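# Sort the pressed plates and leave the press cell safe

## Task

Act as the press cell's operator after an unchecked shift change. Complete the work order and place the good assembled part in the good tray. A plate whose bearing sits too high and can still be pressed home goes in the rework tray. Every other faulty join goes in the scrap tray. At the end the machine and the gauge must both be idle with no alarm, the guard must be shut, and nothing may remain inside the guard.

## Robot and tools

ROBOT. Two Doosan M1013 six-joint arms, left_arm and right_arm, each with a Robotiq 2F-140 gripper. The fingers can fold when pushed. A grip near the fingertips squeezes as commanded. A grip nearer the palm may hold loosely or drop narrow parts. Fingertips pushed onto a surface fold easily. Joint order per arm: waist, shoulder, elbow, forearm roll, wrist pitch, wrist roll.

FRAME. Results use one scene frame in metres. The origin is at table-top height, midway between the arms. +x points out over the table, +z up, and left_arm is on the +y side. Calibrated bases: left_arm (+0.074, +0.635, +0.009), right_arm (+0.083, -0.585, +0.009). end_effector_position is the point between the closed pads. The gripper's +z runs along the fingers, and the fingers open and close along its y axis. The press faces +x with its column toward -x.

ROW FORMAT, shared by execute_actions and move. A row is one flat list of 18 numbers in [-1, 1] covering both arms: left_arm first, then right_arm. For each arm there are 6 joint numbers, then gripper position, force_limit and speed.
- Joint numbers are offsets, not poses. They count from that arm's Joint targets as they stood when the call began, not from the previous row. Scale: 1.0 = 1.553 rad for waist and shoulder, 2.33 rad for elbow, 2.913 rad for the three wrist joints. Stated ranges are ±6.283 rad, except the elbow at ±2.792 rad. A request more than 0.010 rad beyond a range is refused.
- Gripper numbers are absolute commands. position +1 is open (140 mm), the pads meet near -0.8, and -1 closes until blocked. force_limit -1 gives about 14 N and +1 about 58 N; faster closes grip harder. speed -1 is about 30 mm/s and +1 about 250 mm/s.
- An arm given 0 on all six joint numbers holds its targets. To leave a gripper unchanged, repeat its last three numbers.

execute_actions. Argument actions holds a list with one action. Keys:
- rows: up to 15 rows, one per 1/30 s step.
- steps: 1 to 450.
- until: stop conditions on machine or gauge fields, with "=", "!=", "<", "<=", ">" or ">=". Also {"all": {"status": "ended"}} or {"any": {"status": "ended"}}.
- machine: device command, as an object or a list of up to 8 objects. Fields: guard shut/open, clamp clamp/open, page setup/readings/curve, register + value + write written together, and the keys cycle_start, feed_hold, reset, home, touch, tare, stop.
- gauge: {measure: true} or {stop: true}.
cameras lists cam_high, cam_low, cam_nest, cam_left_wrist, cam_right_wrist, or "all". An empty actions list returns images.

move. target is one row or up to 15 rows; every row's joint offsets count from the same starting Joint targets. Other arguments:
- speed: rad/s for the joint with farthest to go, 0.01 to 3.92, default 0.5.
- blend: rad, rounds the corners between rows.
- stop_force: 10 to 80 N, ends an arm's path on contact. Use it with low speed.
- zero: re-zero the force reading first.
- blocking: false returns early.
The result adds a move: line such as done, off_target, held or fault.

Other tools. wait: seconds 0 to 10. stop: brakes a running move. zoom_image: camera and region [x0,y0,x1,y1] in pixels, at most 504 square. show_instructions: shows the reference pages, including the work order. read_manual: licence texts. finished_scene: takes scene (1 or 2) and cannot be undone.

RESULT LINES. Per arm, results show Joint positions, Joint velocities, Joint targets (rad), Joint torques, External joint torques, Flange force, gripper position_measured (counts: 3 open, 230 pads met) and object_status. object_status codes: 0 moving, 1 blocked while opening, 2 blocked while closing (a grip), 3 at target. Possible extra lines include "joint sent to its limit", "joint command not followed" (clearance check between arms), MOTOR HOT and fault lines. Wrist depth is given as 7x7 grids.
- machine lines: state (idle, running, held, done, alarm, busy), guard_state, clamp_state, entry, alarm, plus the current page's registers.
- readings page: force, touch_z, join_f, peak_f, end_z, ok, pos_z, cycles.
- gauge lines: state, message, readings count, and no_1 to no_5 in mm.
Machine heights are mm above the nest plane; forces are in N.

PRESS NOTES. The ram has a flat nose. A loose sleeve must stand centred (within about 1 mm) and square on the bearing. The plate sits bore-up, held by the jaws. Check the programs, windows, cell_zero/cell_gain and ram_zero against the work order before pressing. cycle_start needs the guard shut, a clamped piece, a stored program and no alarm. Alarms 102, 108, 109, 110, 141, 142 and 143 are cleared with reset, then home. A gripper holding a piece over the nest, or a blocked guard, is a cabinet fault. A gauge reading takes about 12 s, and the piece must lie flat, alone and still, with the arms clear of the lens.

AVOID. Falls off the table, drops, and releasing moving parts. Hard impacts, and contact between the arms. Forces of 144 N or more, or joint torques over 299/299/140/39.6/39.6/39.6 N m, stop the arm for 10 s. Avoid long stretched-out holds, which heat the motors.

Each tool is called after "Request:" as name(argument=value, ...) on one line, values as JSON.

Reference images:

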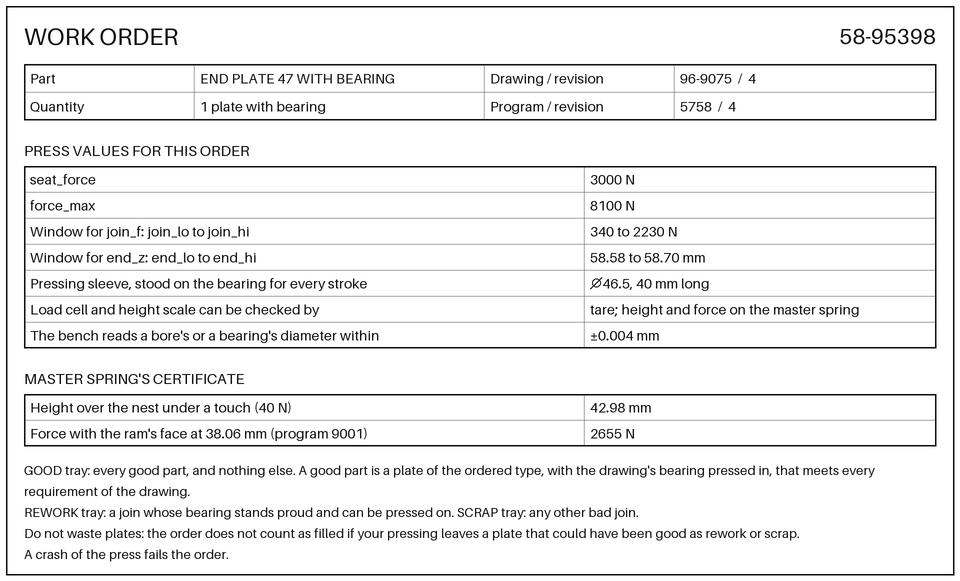

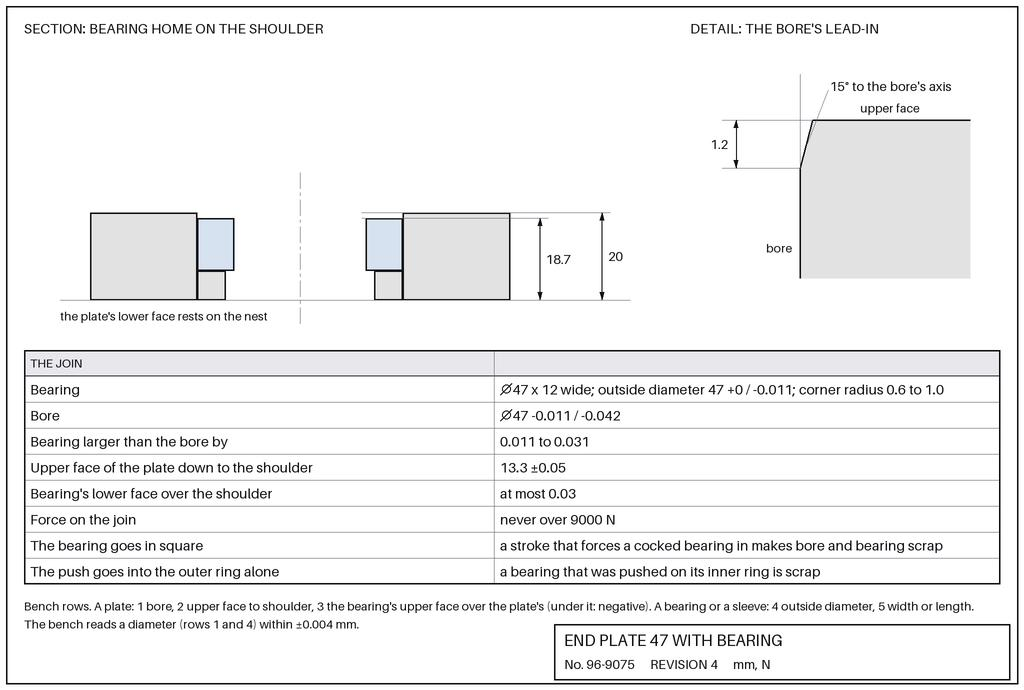

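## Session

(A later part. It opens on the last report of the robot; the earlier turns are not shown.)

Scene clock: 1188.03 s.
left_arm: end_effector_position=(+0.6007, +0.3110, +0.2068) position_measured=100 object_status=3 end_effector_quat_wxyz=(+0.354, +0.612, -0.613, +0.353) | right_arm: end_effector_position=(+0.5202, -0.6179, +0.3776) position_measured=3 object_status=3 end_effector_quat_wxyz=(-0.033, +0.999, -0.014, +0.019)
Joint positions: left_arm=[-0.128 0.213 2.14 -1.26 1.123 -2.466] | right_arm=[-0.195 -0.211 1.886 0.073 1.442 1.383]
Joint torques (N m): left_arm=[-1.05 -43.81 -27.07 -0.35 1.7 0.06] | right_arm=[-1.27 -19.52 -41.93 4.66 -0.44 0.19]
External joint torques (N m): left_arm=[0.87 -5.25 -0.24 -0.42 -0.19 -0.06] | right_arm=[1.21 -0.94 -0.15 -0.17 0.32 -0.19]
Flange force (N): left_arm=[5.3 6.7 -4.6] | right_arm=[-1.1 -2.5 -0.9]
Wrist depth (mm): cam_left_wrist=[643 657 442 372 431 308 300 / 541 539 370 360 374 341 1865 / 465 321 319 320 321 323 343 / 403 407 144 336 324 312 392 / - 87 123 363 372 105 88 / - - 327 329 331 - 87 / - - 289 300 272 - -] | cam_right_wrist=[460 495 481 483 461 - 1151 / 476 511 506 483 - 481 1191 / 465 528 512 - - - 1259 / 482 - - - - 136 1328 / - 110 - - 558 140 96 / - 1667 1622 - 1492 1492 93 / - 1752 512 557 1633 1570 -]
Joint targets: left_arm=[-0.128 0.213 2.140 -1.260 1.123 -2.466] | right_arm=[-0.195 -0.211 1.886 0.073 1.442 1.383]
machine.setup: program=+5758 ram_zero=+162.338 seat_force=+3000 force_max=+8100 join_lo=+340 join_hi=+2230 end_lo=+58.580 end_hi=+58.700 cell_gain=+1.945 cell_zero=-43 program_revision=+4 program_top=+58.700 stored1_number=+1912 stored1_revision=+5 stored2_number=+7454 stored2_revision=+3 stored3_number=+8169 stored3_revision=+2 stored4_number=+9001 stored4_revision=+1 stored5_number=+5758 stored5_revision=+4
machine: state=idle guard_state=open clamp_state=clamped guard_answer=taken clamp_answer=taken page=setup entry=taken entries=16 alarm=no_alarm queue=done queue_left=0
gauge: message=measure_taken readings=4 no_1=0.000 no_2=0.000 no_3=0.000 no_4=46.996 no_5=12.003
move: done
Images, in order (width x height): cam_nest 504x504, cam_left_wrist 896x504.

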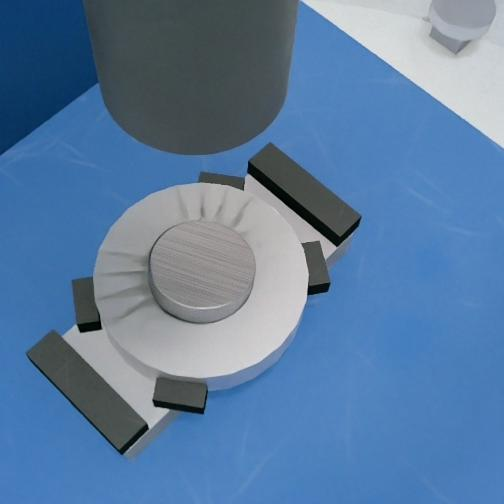

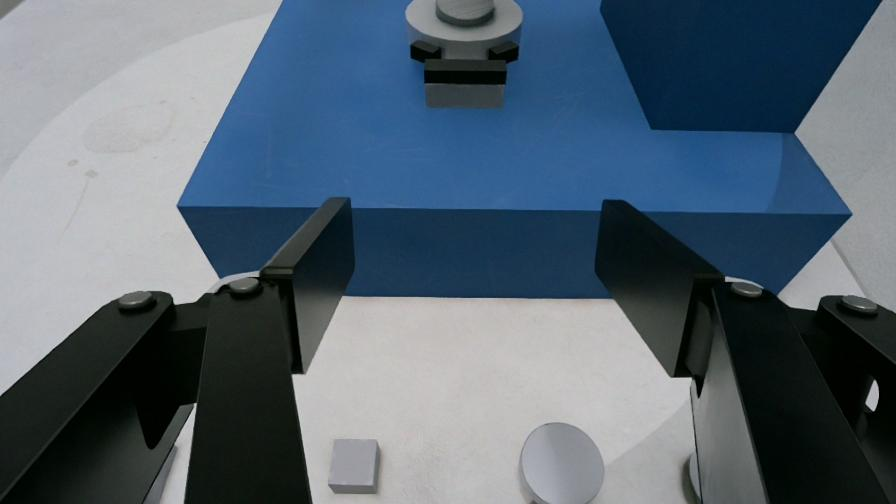

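Request:
execute_actions(actions=[], cameras=["cam_left_wrist", "cam_low"])

Request:
zoom_image(camera="cam_left_wrist", region=[390, 0, 540, 110])

Request:
zoom_image(camera="cam_low", region=[180, 210, 270, 265])

Scene clock: 1215.40 s.
left_arm: end_effector_position=(+0.6007, +0.3110, +0.2068) position_measured=100 object_status=3 end_effector_quat_wxyz=(+0.354, +0.612, -0.613, +0.353) | right_arm: end_effector_position=(+0.5202, -0.6179, +0.3776) position_measured=3 object_status=3 end_effector_quat_wxyz=(-0.033, +0.999, -0.014, +0.019)
Joint positions: left_arm=[-0.128 0.213 2.14 -1.26 1.123 -2.466] | right_arm=[-0.195 -0.211 1.886 0.073 1.442 1.383]
Joint velocities: within noise
Joint torques (N m): left_arm=[-1.84 -43.98 -27.02 -0.39 1.7 0.1] | right_arm=[-1.18 -19.19 -41.92 4.67 -0.36 0.15]
External joint torques (N m): left_arm=[1.61 -5.05 -0.24 -0.39 -0.2 -0.1] | right_arm=[1.05 -0.79 -0.08 -0.19 0.24 -0.15]
Flange force (N): left_arm=[4.5 6.2 -5.7] | right_arm=[-0.9 -2.2 -0.6]
Wrist depth (mm): cam_left_wrist=[655 638 444 370 431 307 301 / 534 538 370 363 371 341 1719 / 462 326 321 313 322 322 345 / 404 398 144 337 323 312 393 / - 87 124 365 366 105 88 / - - 315 327 330 - 87 / - - 287 300 273 - -] | cam_right_wrist=[457 519 490 - 482 468 1157 / 480 526 - - - - 1197 / 475 537 - - - - 1279 / 488 - - 561 - 140 1286 / - 110 - 572 562 140 96 / - 1622 1667 600 1502 1492 93 / - 1715 635 566 1580 1520 -]
Joint targets: left_arm=[-0.128 0.213 2.140 -1.260 1.123 -2.466] | right_arm=[-0.195 -0.211 1.886 0.073 1.442 1.383]
Tool commands: left_gripper/position=+0.23 left_gripper/force_limit=-0.3 left_gripper/speed=-1.0 right_gripper/position=+1.0 right_gripper/force_limit=+1.0 right_gripper/speed=+1.0
machine.setup: program=+5758 ram_zero=+162.338 seat_force=+3000 force_max=+8100 join_lo=+340 join_hi=+2230 end_lo=+58.580 end_hi=+58.700 cell_gain=+1.945 cell_zero=-43 program_revision=+4 program_top=+58.700 stored1_number=+1912 stored1_revision=+5 stored2_number=+7454 stored2_revision=+3 stored3_number=+8169 stored3_revision=+2 stored4_number=+9001 stored4_revision=+1 stored5_number=+5758 stored5_revision=+4
machine: state=idle guard_state=open clamp_state=clamped guard_answer=taken clamp_answer=taken page=setup entry=taken entries=16 alarm=no_alarm queue=done queue_left=0
gauge: message=measure_taken readings=4 no_1=0.000 no_2=0.000 no_3=0.000 no_4=46.996 no_5=12.003
Images, in order (width x height): cam_low 504x504, cam_left_wrist 896x504.

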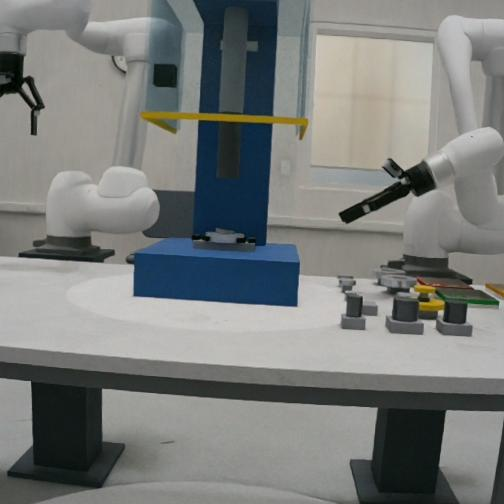

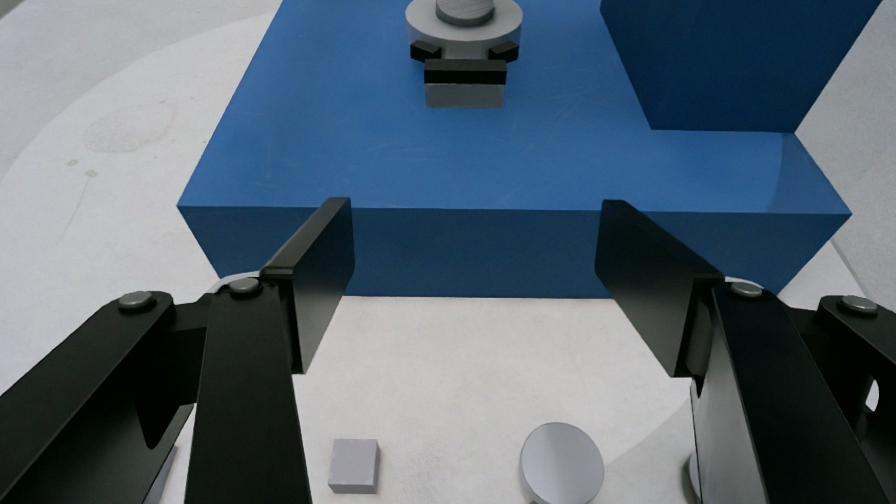

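Scaled by 3.360.

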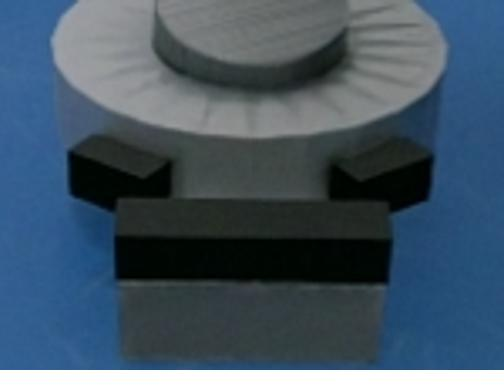

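Scaled by 5.600.

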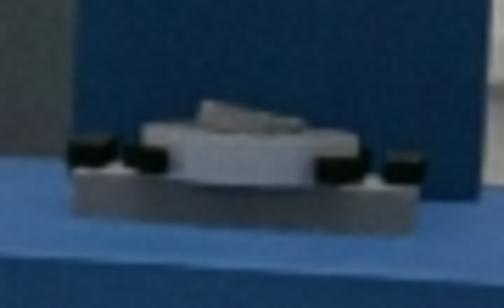

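Request:
move(target=[[-0.2122,0.0214,-0.0408,-0.0528,-0.0756,-0.0467,0.23,-0.3,-1,0,0,0,0,0,0,1,1,1],[-0.3093,0.1097,-0.0632,-0.1121,-0.1145,-0.0115,0.23,-0.3,-1,0,0,0,0,0,0,1,1,1]], speed=[0.5,0.12], blend=[0.03,0], cameras=["cam_left_wrist","cam_nest"])

Request:
zoom_image(camera="cam_left_wrist", region=[360, 160, 600, 400])

Scene clock: 1258.63 s.
left_arm: end_effector_position=(+0.5991, +0.0183, +0.1671) position_measured=100 object_status=3 end_effector_quat_wxyz=(+0.354, +0.612, -0.613, +0.353) | right_arm: end_effector_position=(+0.5202, -0.6179, +0.3776) position_measured=3 object_status=3 end_effector_quat_wxyz=(-0.033, +0.999, -0.014, +0.019)
Joint positions: left_arm=[-0.608 0.383 1.993 -1.587 0.79 -2.499] | right_arm=[-0.195 -0.211 1.886 0.073 1.442 1.383]
Joint torques (N m): left_arm=[-1.71 -60.18 -27.24 -0.91 1.64 0.1] | right_arm=[-1.33 -19.58 -41.86 4.68 -0.37 0.13]
External joint torques (N m): left_arm=[1.42 -5.8 -0.26 -0.53 -0.2 -0.11] | right_arm=[1.2 -0.4 -0.02 -0.21 0.25 -0.14]
Flange force (N): left_arm=[3.5 5.0 -7.6] | right_arm=[-0.3 -2.5 -0.4]
Wrist depth (mm): cam_left_wrist=[562 563 563 566 546 572 184 / 470 452 303 302 306 307 185 / 401 261 260 219 262 256 185 / 344 233 123 168 170 226 193 / - 87 124 155 159 105 88 / - - 177 150 154 - 87 / - - 167 136 155 - -] | cam_right_wrist=[483 - 484 - - 461 1135 / 454 513 - 502 - - 1221 / 444 - - 513 503 - 1266 / 491 - 562 - 511 135 1314 / - 109 594 593 - 130 96 / - 1656 1622 615 1502 1502 93 / - 1739 659 573 1727 1580 -]
Joint targets: left_arm=[-0.608 0.383 1.993 -1.587 0.790 -2.499] | right_arm=[-0.195 -0.211 1.886 0.073 1.442 1.383]
machine.setup: program=+5758 ram_zero=+162.338 seat_force=+3000 force_max=+8100 join_lo=+340 join_hi=+2230 end_lo=+58.580 end_hi=+58.700 cell_gain=+1.945 cell_zero=-43 program_revision=+4 program_top=+58.700 stored1_number=+1912 stored1_revision=+5 stored2_number=+7454 stored2_revision=+3 stored3_number=+8169 stored3_revision=+2 stored4_number=+9001 stored4_revision=+1 stored5_number=+5758 stored5_revision=+4
machine: state=idle guard_state=open clamp_state=clamped guard_answer=taken clamp_answer=taken page=setup entry=taken entries=16 alarm=no_alarm queue=done queue_left=0
gauge: message=measure_taken readings=4 no_1=0.000 no_2=0.000 no_3=0.000 no_4=46.996 no_5=12.003
move: done
Images, in order (width x height): cam_nest 504x504, cam_left_wrist 896x504.

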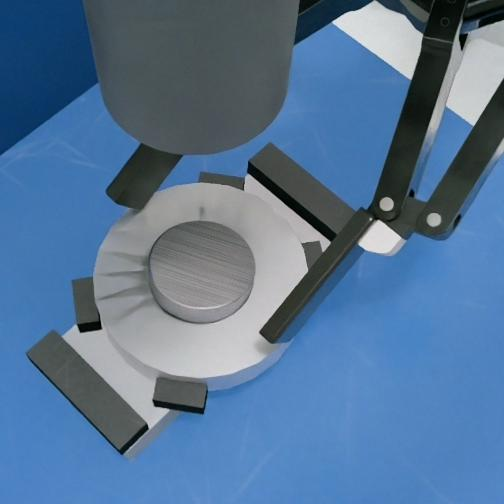

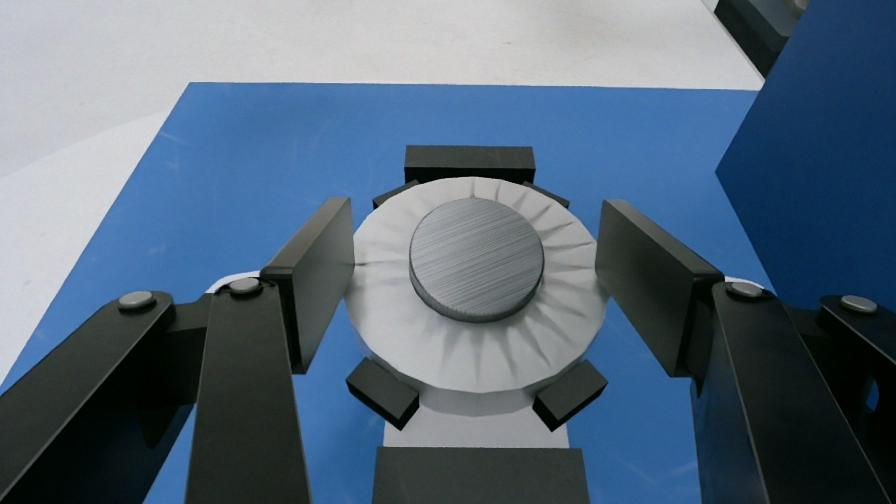

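Scaled by 2.100.

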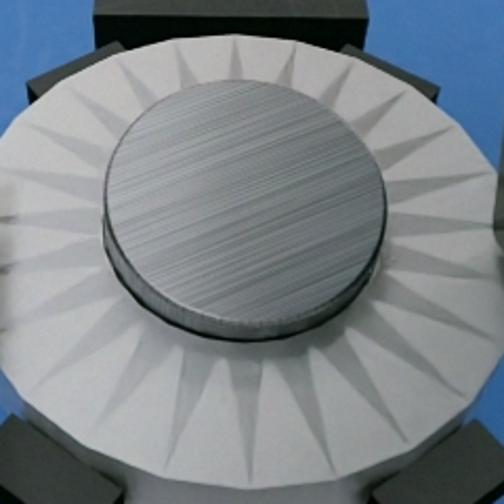

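Request:
move(target=[0,0,0,0,0,0,-1,-0.3,-1,0,0,0,0,0,0,1,1,1])

Request:
wait(seconds=1, cameras=["cam_left_wrist","cam_nest"])

Scene clock: 1283.13 s.
left_arm: end_effector_position=(+0.5991, +0.0183, +0.1671) position_measured=161 object_status=0 end_effector_quat_wxyz=(+0.354, +0.611, -0.613, +0.353) | right_arm: end_effector_position=(+0.5202, -0.6179, +0.3776) position_measured=3 object_status=3 end_effector_quat_wxyz=(-0.033, +0.999, -0.014, +0.019)
Joint positions: left_arm=[-0.608 0.383 1.993 -1.587 0.79 -2.499] | right_arm=[-0.195 -0.211 1.886 0.073 1.442 1.383]
Joint torques (N m): left_arm=[1.92 -50.27 -25.79 -0.68 -2.97 0.07] | right_arm=[-1.48 -19.47 -41.91 4.68 -0.36 0.13]
External joint torques (N m): left_arm=[-2.2 -15.72 -1.67 -0.76 4.43 -0.08] | right_arm=[1.41 -0.98 -0.17 -0.19 0.24 -0.14]
Flange force (N): left_arm=[12.4 13.8 -17.7] | right_arm=[-1.0 -3.1 -0.7]
Wrist depth (mm): cam_left_wrist=[559 572 579 544 574 606 184 / 471 313 301 304 306 299 184 / 404 260 261 219 262 257 184 / 345 228 229 166 144 231 193 / - 82 88 155 153 86 167 / - 75 - 149 150 - 73 / - - - 137 137 - 73] | cam_right_wrist=[445 - - 461 454 451 1146 / - 530 511 501 489 507 1185 / 463 - - 523 506 501 1246 / 485 - - - - 135 1300 / - 109 - - - 130 97 / - 1656 1622 603 1511 1492 93 / - 1752 514 534 1601 1633 -]
Joint targets: left_arm=[-0.608 0.383 1.993 -1.587 0.790 -2.499] | right_arm=[-0.195 -0.211 1.886 0.073 1.442 1.383]
machine.setup: program=+5758 ram_zero=+162.338 seat_force=+3000 force_max=+8100 join_lo=+340 join_hi=+2230 end_lo=+58.580 end_hi=+58.700 cell_gain=+1.945 cell_zero=-43 program_revision=+4 program_top=+58.700 stored1_number=+1912 stored1_revision=+5 stored2_number=+7454 stored2_revision=+3 stored3_number=+8169 stored3_revision=+2 stored4_number=+9001 stored4_revision=+1 stored5_number=+5758 stored5_revision=+4
machine: state=idle guard_state=open clamp_state=clamped guard_answer=taken clamp_answer=taken page=setup entry=taken entries=16 alarm=no_alarm queue=done queue_left=0
gauge: message=measure_taken readings=4 no_1=0.000 no_2=0.000 no_3=0.000 no_4=46.996 no_5=12.003
move: done

Scene clock: 1284.13 s.
left_arm: end_effector_position=(+0.5991, +0.0183, +0.1671) position_measured=161 object_status=2 end_effector_quat_wxyz=(+0.354, +0.611, -0.613, +0.353) | right_arm: end_effector_position=(+0.5202, -0.6179, +0.3776) position_measured=3 object_status=3 end_effector_quat_wxyz=(-0.033, +0.999, -0.014, +0.019)
Joint positions: left_arm=[-0.608 0.383 1.993 -1.587 0.79 -2.499] | right_arm=[-0.195 -0.211 1.886 0.073 1.442 1.383]
Joint torques (N m): left_arm=[1.82 -49.52 -24.55 -0.35 -3.05 0.03] | right_arm=[-1.25 -19.36 -41.88 4.67 -0.42 0.14]
External joint torques (N m): left_arm=[-2.04 -16.52 -2.98 -1.09 4.5 -0.03] | right_arm=[1.14 -0.7 -0.02 -0.2 0.3 -0.14]
Flange force (N): left_arm=[13.7 12.7 -17.6] | right_arm=[-0.8 -2.4 -0.6]
Wrist depth (mm): cam_left_wrist=[- 582 568 565 568 574 184 / 456 303 302 304 306 307 185 / 404 267 259 219 269 257 195 / 344 227 228 166 144 231 194 / 202 82 88 155 152 86 167 / - 75 - 149 150 - 73 / - - - 136 137 - 73] | cam_right_wrist=[482 492 480 - - - 1140 / 418 - - - - 480 1197 / 506 551 534 519 497 - 1240 / 488 - 548 548 543 135 1336 / - 110 595 567 561 130 97 / - 1622 1645 - 1483 1530 93 / - 1778 641 552 1560 1580 -]
Joint targets: left_arm=[-0.608 0.383 1.993 -1.587 0.790 -2.499] | right_arm=[-0.195 -0.211 1.886 0.073 1.442 1.383]
Tool commands: left_gripper/position=-1.0 left_gripper/force_limit=-0.3 left_gripper/speed=-1.0 right_gripper/position=+1.0 right_gripper/force_limit=+1.0 right_gripper/speed=+1.0
machine.setup: program=+5758 ram_zero=+162.338 seat_force=+3000 force_max=+8100 join_lo=+340 join_hi=+2230 end_lo=+58.580 end_hi=+58.700 cell_gain=+1.945 cell_zero=-43 program_revision=+4 program_top=+58.700 stored1_number=+1912 stored1_revision=+5 stored2_number=+7454 stored2_revision=+3 stored3_number=+8169 stored3_revision=+2 stored4_number=+9001 stored4_revision=+1 stored5_number=+5758 stored5_revision=+4
machine: state=idle guard_state=open clamp_state=clamped guard_answer=taken clamp_answer=taken page=setup entry=taken entries=16 alarm=no_alarm queue=done queue_left=0
gauge: message=measure_taken readings=4 no_1=0.000 no_2=0.000 no_3=0.000 no_4=46.996 no_5=12.003
wait: 1.00 s
Images, in order (width x height): cam_nest 504x504, cam_left_wrist 896x504.

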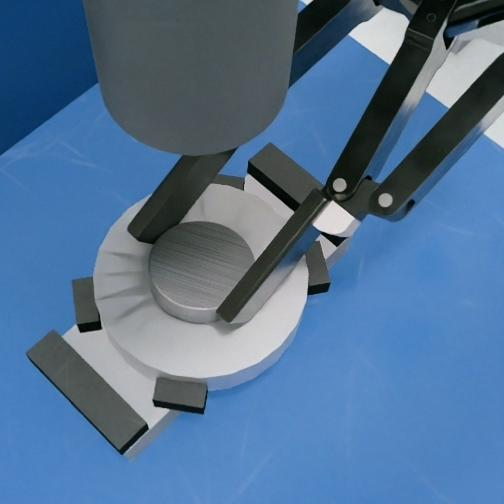

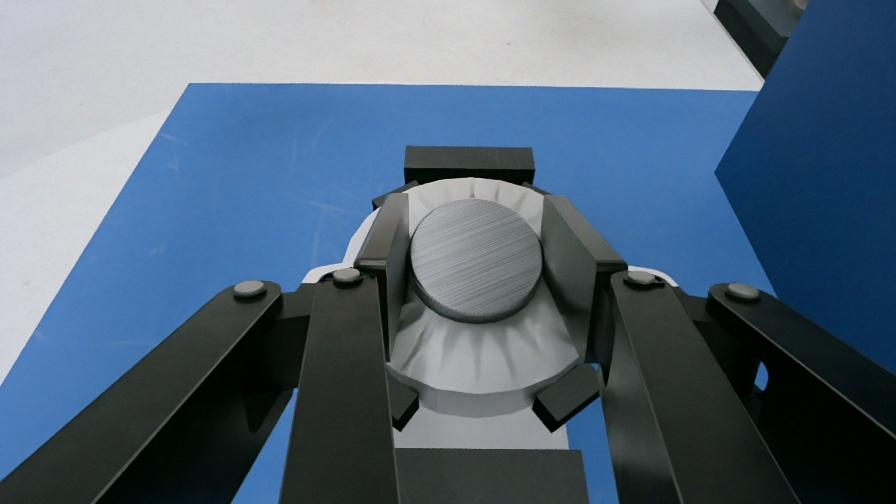

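Request:
move(target=[0,-0.0085,-0.0025,0.0064,-0.0001,-0.0091,-1,-0.3,-1,0,0,0,0,0,0,1,1,1], speed=0.03, cameras=["cam_left_wrist","cam_nest","cam_low"])

Request:
zoom_image(camera="cam_nest", region=[130, 190, 270, 330])

Request:
zoom_image(camera="cam_left_wrist", region=[380, 180, 580, 360])

Request:
zoom_image(camera="cam_low", region=[180, 210, 270, 265])

Scene clock: 1293.50 s.
left_arm: end_effector_position=(+0.5991, +0.0183, +0.1776) position_measured=161 object_status=2 end_effector_quat_wxyz=(+0.354, +0.611, -0.613, +0.353) | right_arm: end_effector_position=(+0.5202, -0.6179, +0.3776) position_measured=3 object_status=3 end_effector_quat_wxyz=(-0.033, +0.999, -0.014, +0.019)
Joint positions: left_arm=[-0.608 0.37 1.987 -1.568 0.789 -2.526] | right_arm=[-0.195 -0.211 1.886 0.073 1.442 1.383]
Joint torques (N m): left_arm=[-2 -59.97 -28.39 -1.17 1.76 0.08] | right_arm=[-1.21 -19.26 -41.87 4.66 -0.34 0.15]
External joint torques (N m): left_arm=[1.74 -5.4 0.28 -0.24 -0.36 -0.08] | right_arm=[1.1 -0.92 -0.16 -0.17 0.22 -0.15]
Flange force (N): left_arm=[2.7 5.1 -8.0] | right_arm=[-1.0 -2.4 -0.7]
Wrist depth (mm): cam_left_wrist=[579 581 675 584 590 595 184 / 487 484 320 321 323 313 184 / 428 277 276 231 278 263 185 / 367 242 242 166 144 245 184 / 219 82 88 163 159 86 167 / - 75 - 159 158 - 73 / - - - 146 147 - 73] | cam_right_wrist=[- 515 - 482 454 459 1146 / - - - - - - 1197 / - 532 543 526 - - 1246 / - - 548 - 536 135 1321 / - 109 - - - 130 96 / - 1667 1612 677 1511 1474 93 / - 501 631 549 1667 1560 -]
Joint targets: left_arm=[-0.608 0.370 1.987 -1.568 0.789 -2.526] | right_arm=[-0.195 -0.211 1.886 0.073 1.442 1.383]
machine.setup: program=+5758 ram_zero=+162.338 seat_force=+3000 force_max=+8100 join_lo=+340 join_hi=+2230 end_lo=+58.580 end_hi=+58.700 cell_gain=+1.945 cell_zero=-43 program_revision=+4 program_top=+58.700 stored1_number=+1912 stored1_revision=+5 stored2_number=+7454 stored2_revision=+3 stored3_number=+8169 stored3_revision=+2 stored4_number=+9001 stored4_revision=+1 stored5_number=+5758 stored5_revision=+4
machine: state=idle guard_state=open clamp_state=clamped guard_answer=taken clamp_answer=taken page=setup entry=taken entries=16 alarm=no_alarm queue=done queue_left=0
gauge: message=measure_taken readings=4 no_1=0.000 no_2=0.000 no_3=0.000 no_4=46.996 no_5=12.003
move: done
Images, in order (width x height): cam_low 504x504, cam_nest 504x504, cam_left_wrist 896x504.

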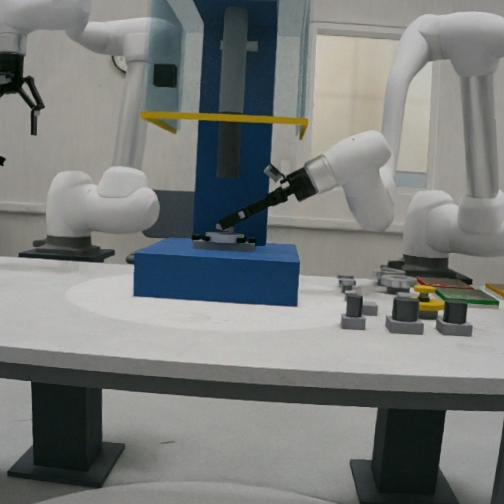

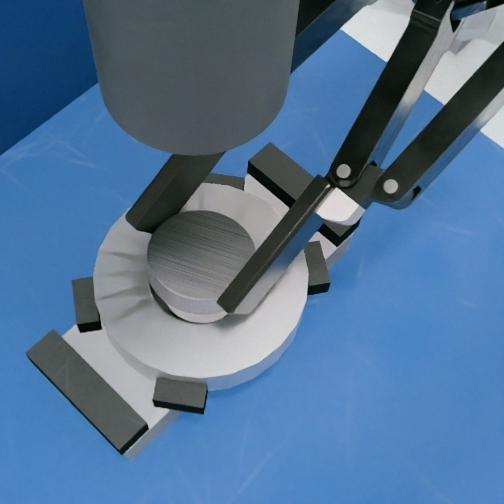

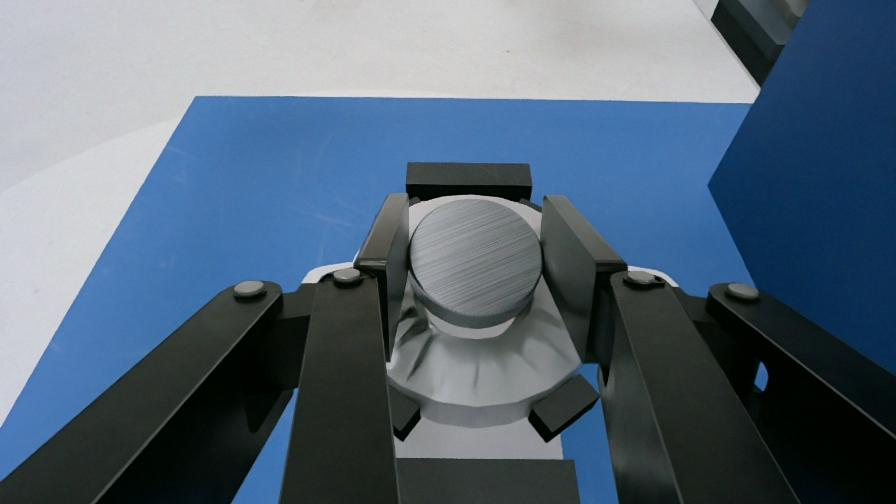

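Scaled by 3.600.

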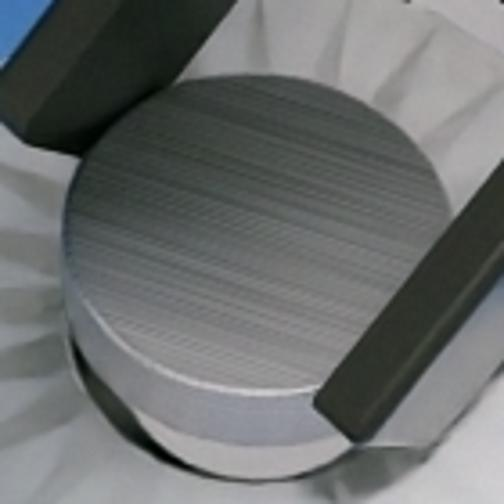

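Scaled by 2.520.

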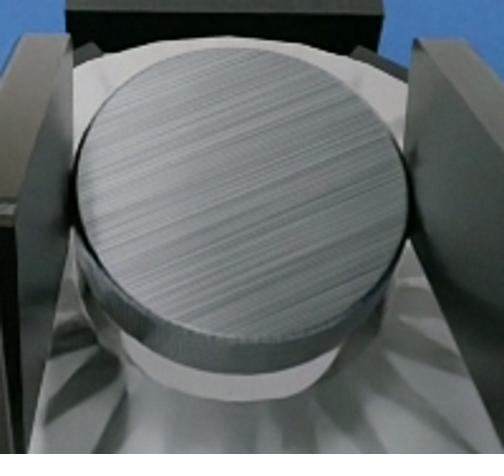

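Scaled by 5.600.

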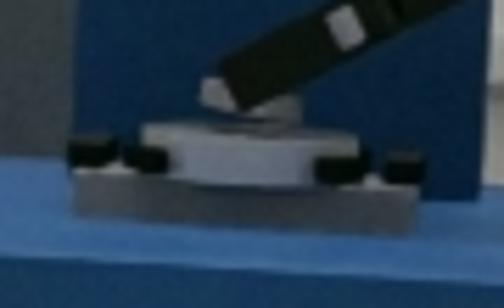

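Request:
move(target=[-0.0236,-0.0153,-0.0229,0.0809,-0.0281,-0.0844,-1,-0.3,-1,0,0,0,0,0,0,1,1,1], speed=0.15, cameras=["cam_left_wrist","cam_nest","cam_low"])

Request:
zoom_image(camera="cam_nest", region=[130, 190, 270, 330])

Request:
zoom_image(camera="cam_left_wrist", region=[380, 180, 580, 360])

Request:
zoom_image(camera="cam_low", region=[180, 210, 270, 265])

Scene clock: 1319.30 s.
left_arm: end_effector_position=(+0.5992, +0.0147, +0.1772) position_measured=161 object_status=2 end_effector_quat_wxyz=(+0.312, +0.634, -0.635, +0.311) | right_arm: end_effector_position=(+0.5202, -0.6179, +0.3776) position_measured=3 object_status=3 end_effector_quat_wxyz=(-0.033, +0.999, -0.014, +0.019)
Joint positions: left_arm=[-0.645 0.346 1.933 -1.332 0.708 -2.772] | right_arm=[-0.195 -0.211 1.886 0.073 1.442 1.383]
Joint torques (N m): left_arm=[-1.94 -60.15 -30.94 -0.36 1.06 0.06] | right_arm=[-1.42 -19.54 -42.07 4.68 -0.4 0.15]
External joint torques (N m): left_arm=[1.71 -5.37 0.35 -0.23 -0.26 -0.07] | right_arm=[1.27 -0.61 -0.15 -0.18 0.27 -0.15]
Flange force (N): left_arm=[0.5 5.2 -8.2] | right_arm=[-0.4 -2.7 -0.7]
Wrist depth (mm): cam_left_wrist=[481 482 480 482 473 488 184 / 424 284 285 286 285 288 193 / 383 254 256 219 257 252 204 / 335 232 232 166 144 235 193 / 215 82 88 165 158 86 168 / - 75 - 162 162 - 73 / - - - 152 153 - 73] | cam_right_wrist=[459 - 491 481 480 457 1146 / - - - 507 489 - 1191 / 517 554 - 534 522 1109 1246 / 495 566 - - - 136 1328 / - 110 601 - - 130 96 / - 1612 1645 - 1511 1530 93 / - 1752 517 551 1590 1590 -]
Joint targets: left_arm=[-0.645 0.346 1.933 -1.332 0.708 -2.772] | right_arm=[-0.195 -0.211 1.886 0.073 1.442 1.383]
machine.setup: program=+5758 ram_zero=+162.338 seat_force=+3000 force_max=+8100 join_lo=+340 join_hi=+2230 end_lo=+58.580 end_hi=+58.700 cell_gain=+1.945 cell_zero=-43 program_revision=+4 program_top=+58.700 stored1_number=+1912 stored1_revision=+5 stored2_number=+7454 stored2_revision=+3 stored3_number=+8169 stored3_revision=+2 stored4_number=+9001 stored4_revision=+1 stored5_number=+5758 stored5_revision=+4
machine: state=idle guard_state=open clamp_state=clamped guard_answer=taken clamp_answer=taken page=setup entry=taken entries=16 alarm=no_alarm queue=done queue_left=0
gauge: message=measure_taken readings=4 no_1=0.000 no_2=0.000 no_3=0.000 no_4=46.996 no_5=12.003
move: done
Images, in order (width x height): cam_low 504x504, cam_nest 504x504, cam_left_wrist 896x504.

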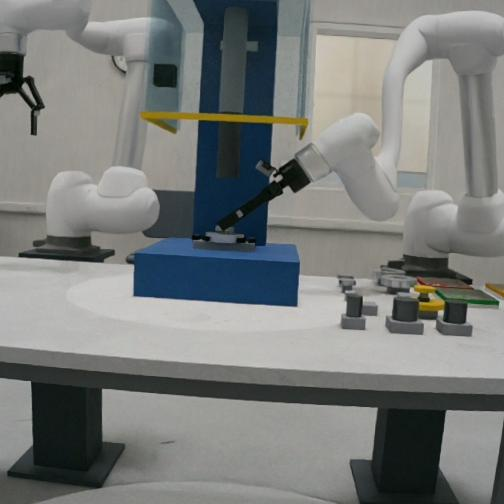

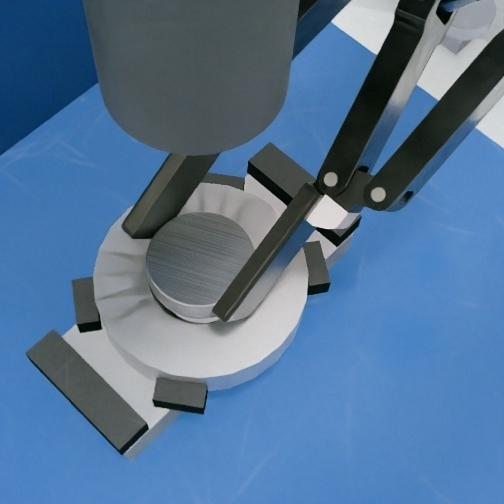

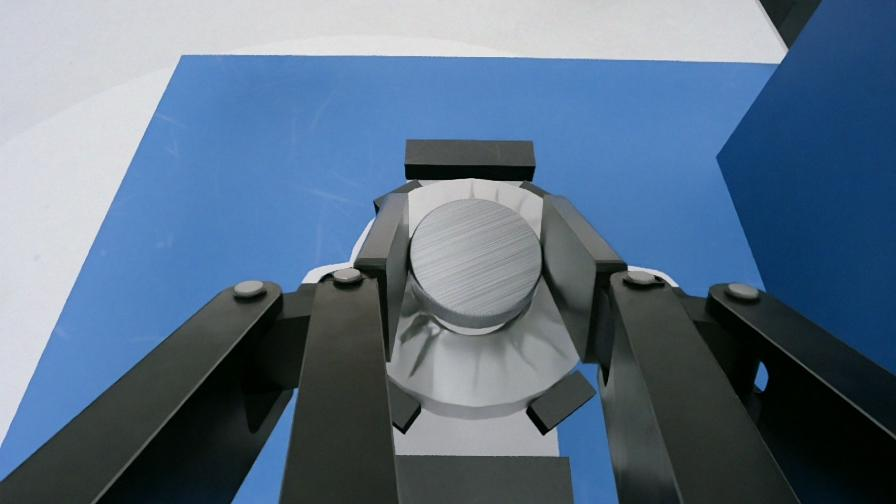

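Scaled by 3.600.

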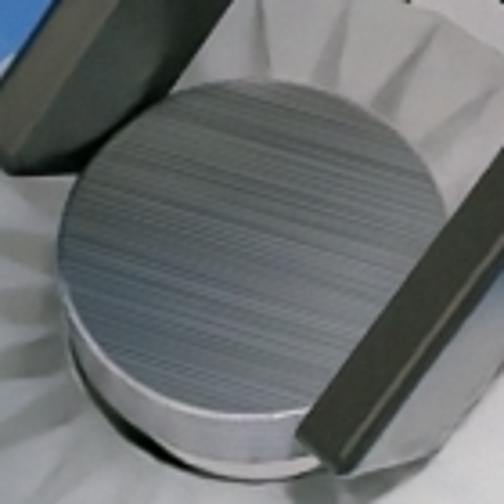

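Scaled by 2.520.

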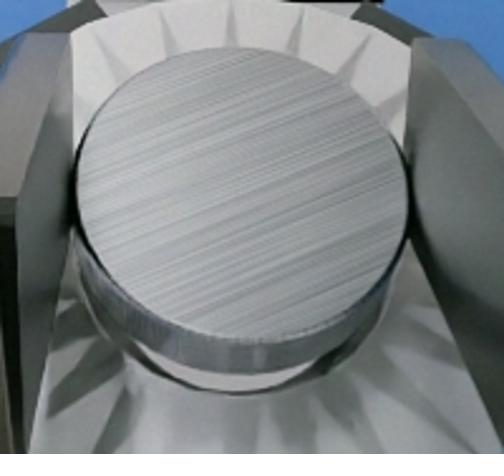

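Scaled by 5.600.

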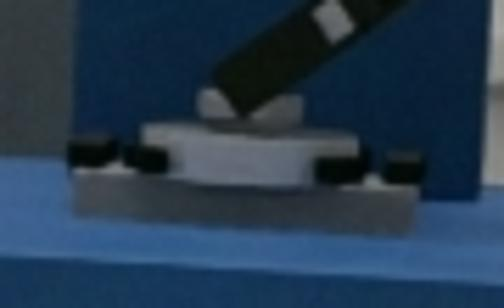

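Request:
move(target=[-0.0070,0,-0.0058,0.0213,-0.0057,-0.0215,-1,-0.3,-1,0,0,0,0,0,0,1,1,1], speed=0.05, cameras=["cam_left_wrist","cam_nest","cam_low"])

Request:
zoom_image(camera="cam_nest", region=[130, 190, 270, 330])

Request:
zoom_image(camera="cam_left_wrist", region=[380, 180, 580, 360])

Request:
zoom_image(camera="cam_low", region=[180, 210, 270, 265])

Scene clock: 1361.30 s.
left_arm: end_effector_position=(+0.5993, +0.0133, +0.1739) position_measured=161 object_status=2 end_effector_quat_wxyz=(+0.301, +0.639, -0.641, +0.300) | right_arm: end_effector_position=(+0.5202, -0.6179, +0.3776) position_measured=3 object_status=3 end_effector_quat_wxyz=(-0.033, +0.999, -0.014, +0.019)
Joint positions: left_arm=[-0.656 0.346 1.92 -1.27 0.691 -2.834] | right_arm=[-0.195 -0.211 1.886 0.073 1.442 1.383]
Joint torques (N m): left_arm=[-1.63 -60.53 -31.45 -0.12 0.91 0.06] | right_arm=[-1.42 -19.62 -41.85 4.65 -0.41 0.13]
External joint torques (N m): left_arm=[1.36 -5.39 0.43 -0.22 -0.26 -0.06] | right_arm=[1.35 -0.91 -0.34 -0.15 0.29 -0.13]
Flange force (N): left_arm=[0.2 5.7 -7.9] | right_arm=[-0.7 -3.0 -1.1]
Wrist depth (mm): cam_left_wrist=[455 452 457 457 459 461 185 / 420 274 273 274 275 276 185 / 361 247 248 198 248 245 185 / 233 226 227 166 144 228 194 / - 82 88 162 158 86 168 / - 75 - 160 160 - 73 / - - - 151 151 - 73] | cam_right_wrist=[466 - 477 470 459 462 1157 / - 526 - - - - 1179 / 480 538 - - 547 1328 1246 / - - 561 541 526 508 1300 / - 109 562 580 558 544 96 / - 1645 1612 617 1530 1502 93 / - 1679 517 554 1530 1550 -]
Joint targets: left_arm=[-0.656 0.346 1.920 -1.270 0.691 -2.834] | right_arm=[-0.195 -0.211 1.886 0.073 1.442 1.383]
machine.setup: program=+5758 ram_zero=+162.338 seat_force=+3000 force_max=+8100 join_lo=+340 join_hi=+2230 end_lo=+58.580 end_hi=+58.700 cell_gain=+1.945 cell_zero=-43 program_revision=+4 program_top=+58.700 stored1_number=+1912 stored1_revision=+5 stored2_number=+7454 stored2_revision=+3 stored3_number=+8169 stored3_revision=+2 stored4_number=+9001 stored4_revision=+1 stored5_number=+5758 stored5_revision=+4
machine: state=idle guard_state=open clamp_state=clamped guard_answer=taken clamp_answer=taken page=setup entry=taken entries=16 alarm=no_alarm queue=done queue_left=0
gauge: message=measure_taken readings=4 no_1=0.000 no_2=0.000 no_3=0.000 no_4=46.996 no_5=12.003
move: done
Images, in order (width x height): cam_low 504x504, cam_nest 504x504, cam_left_wrist 896x504.

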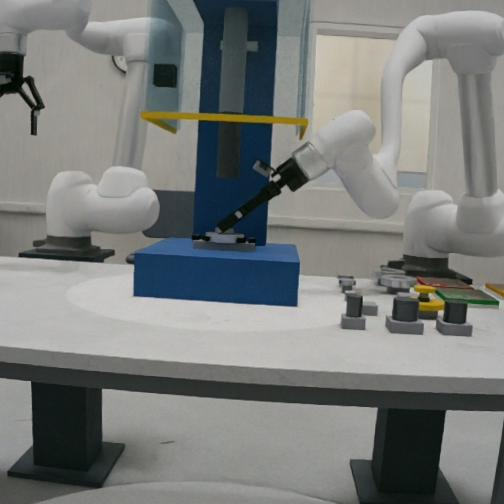

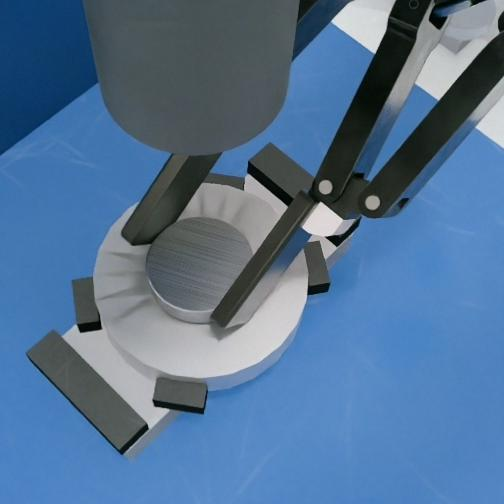

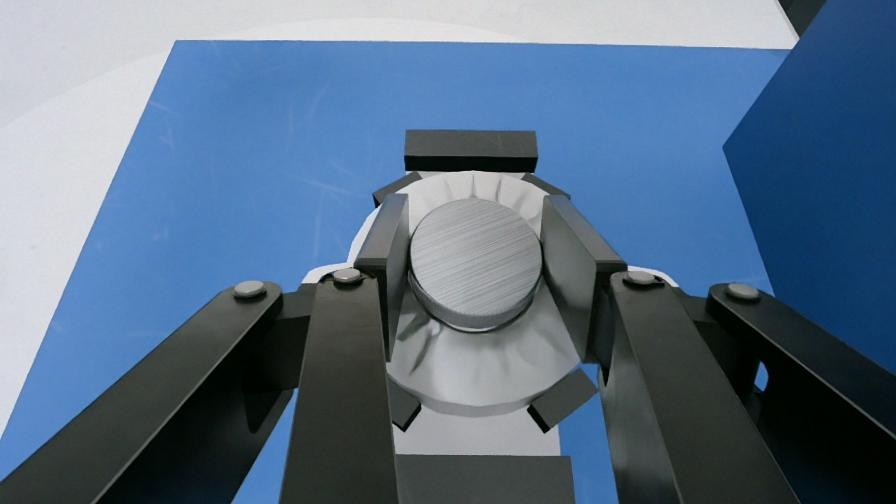

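Scaled by 3.600.

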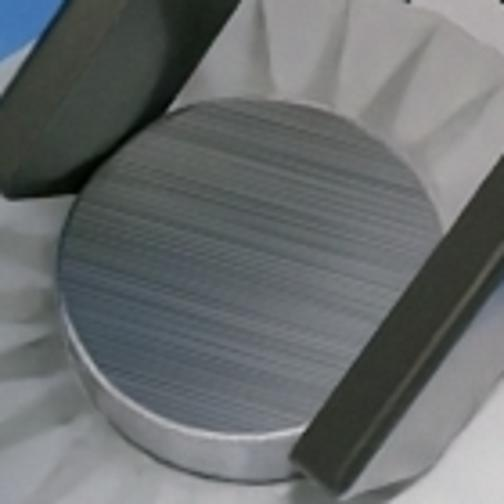

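Scaled by 2.520.

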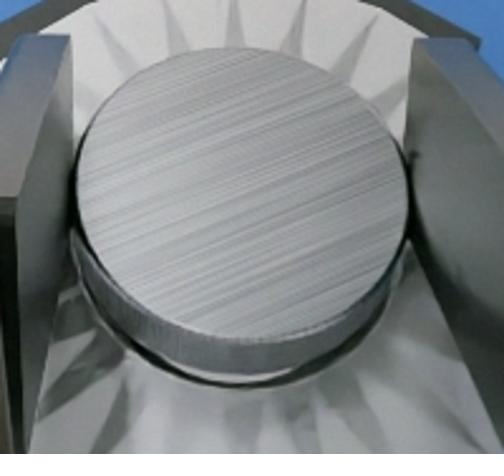

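Scaled by 5.600.

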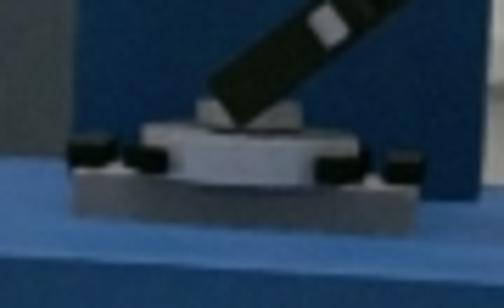

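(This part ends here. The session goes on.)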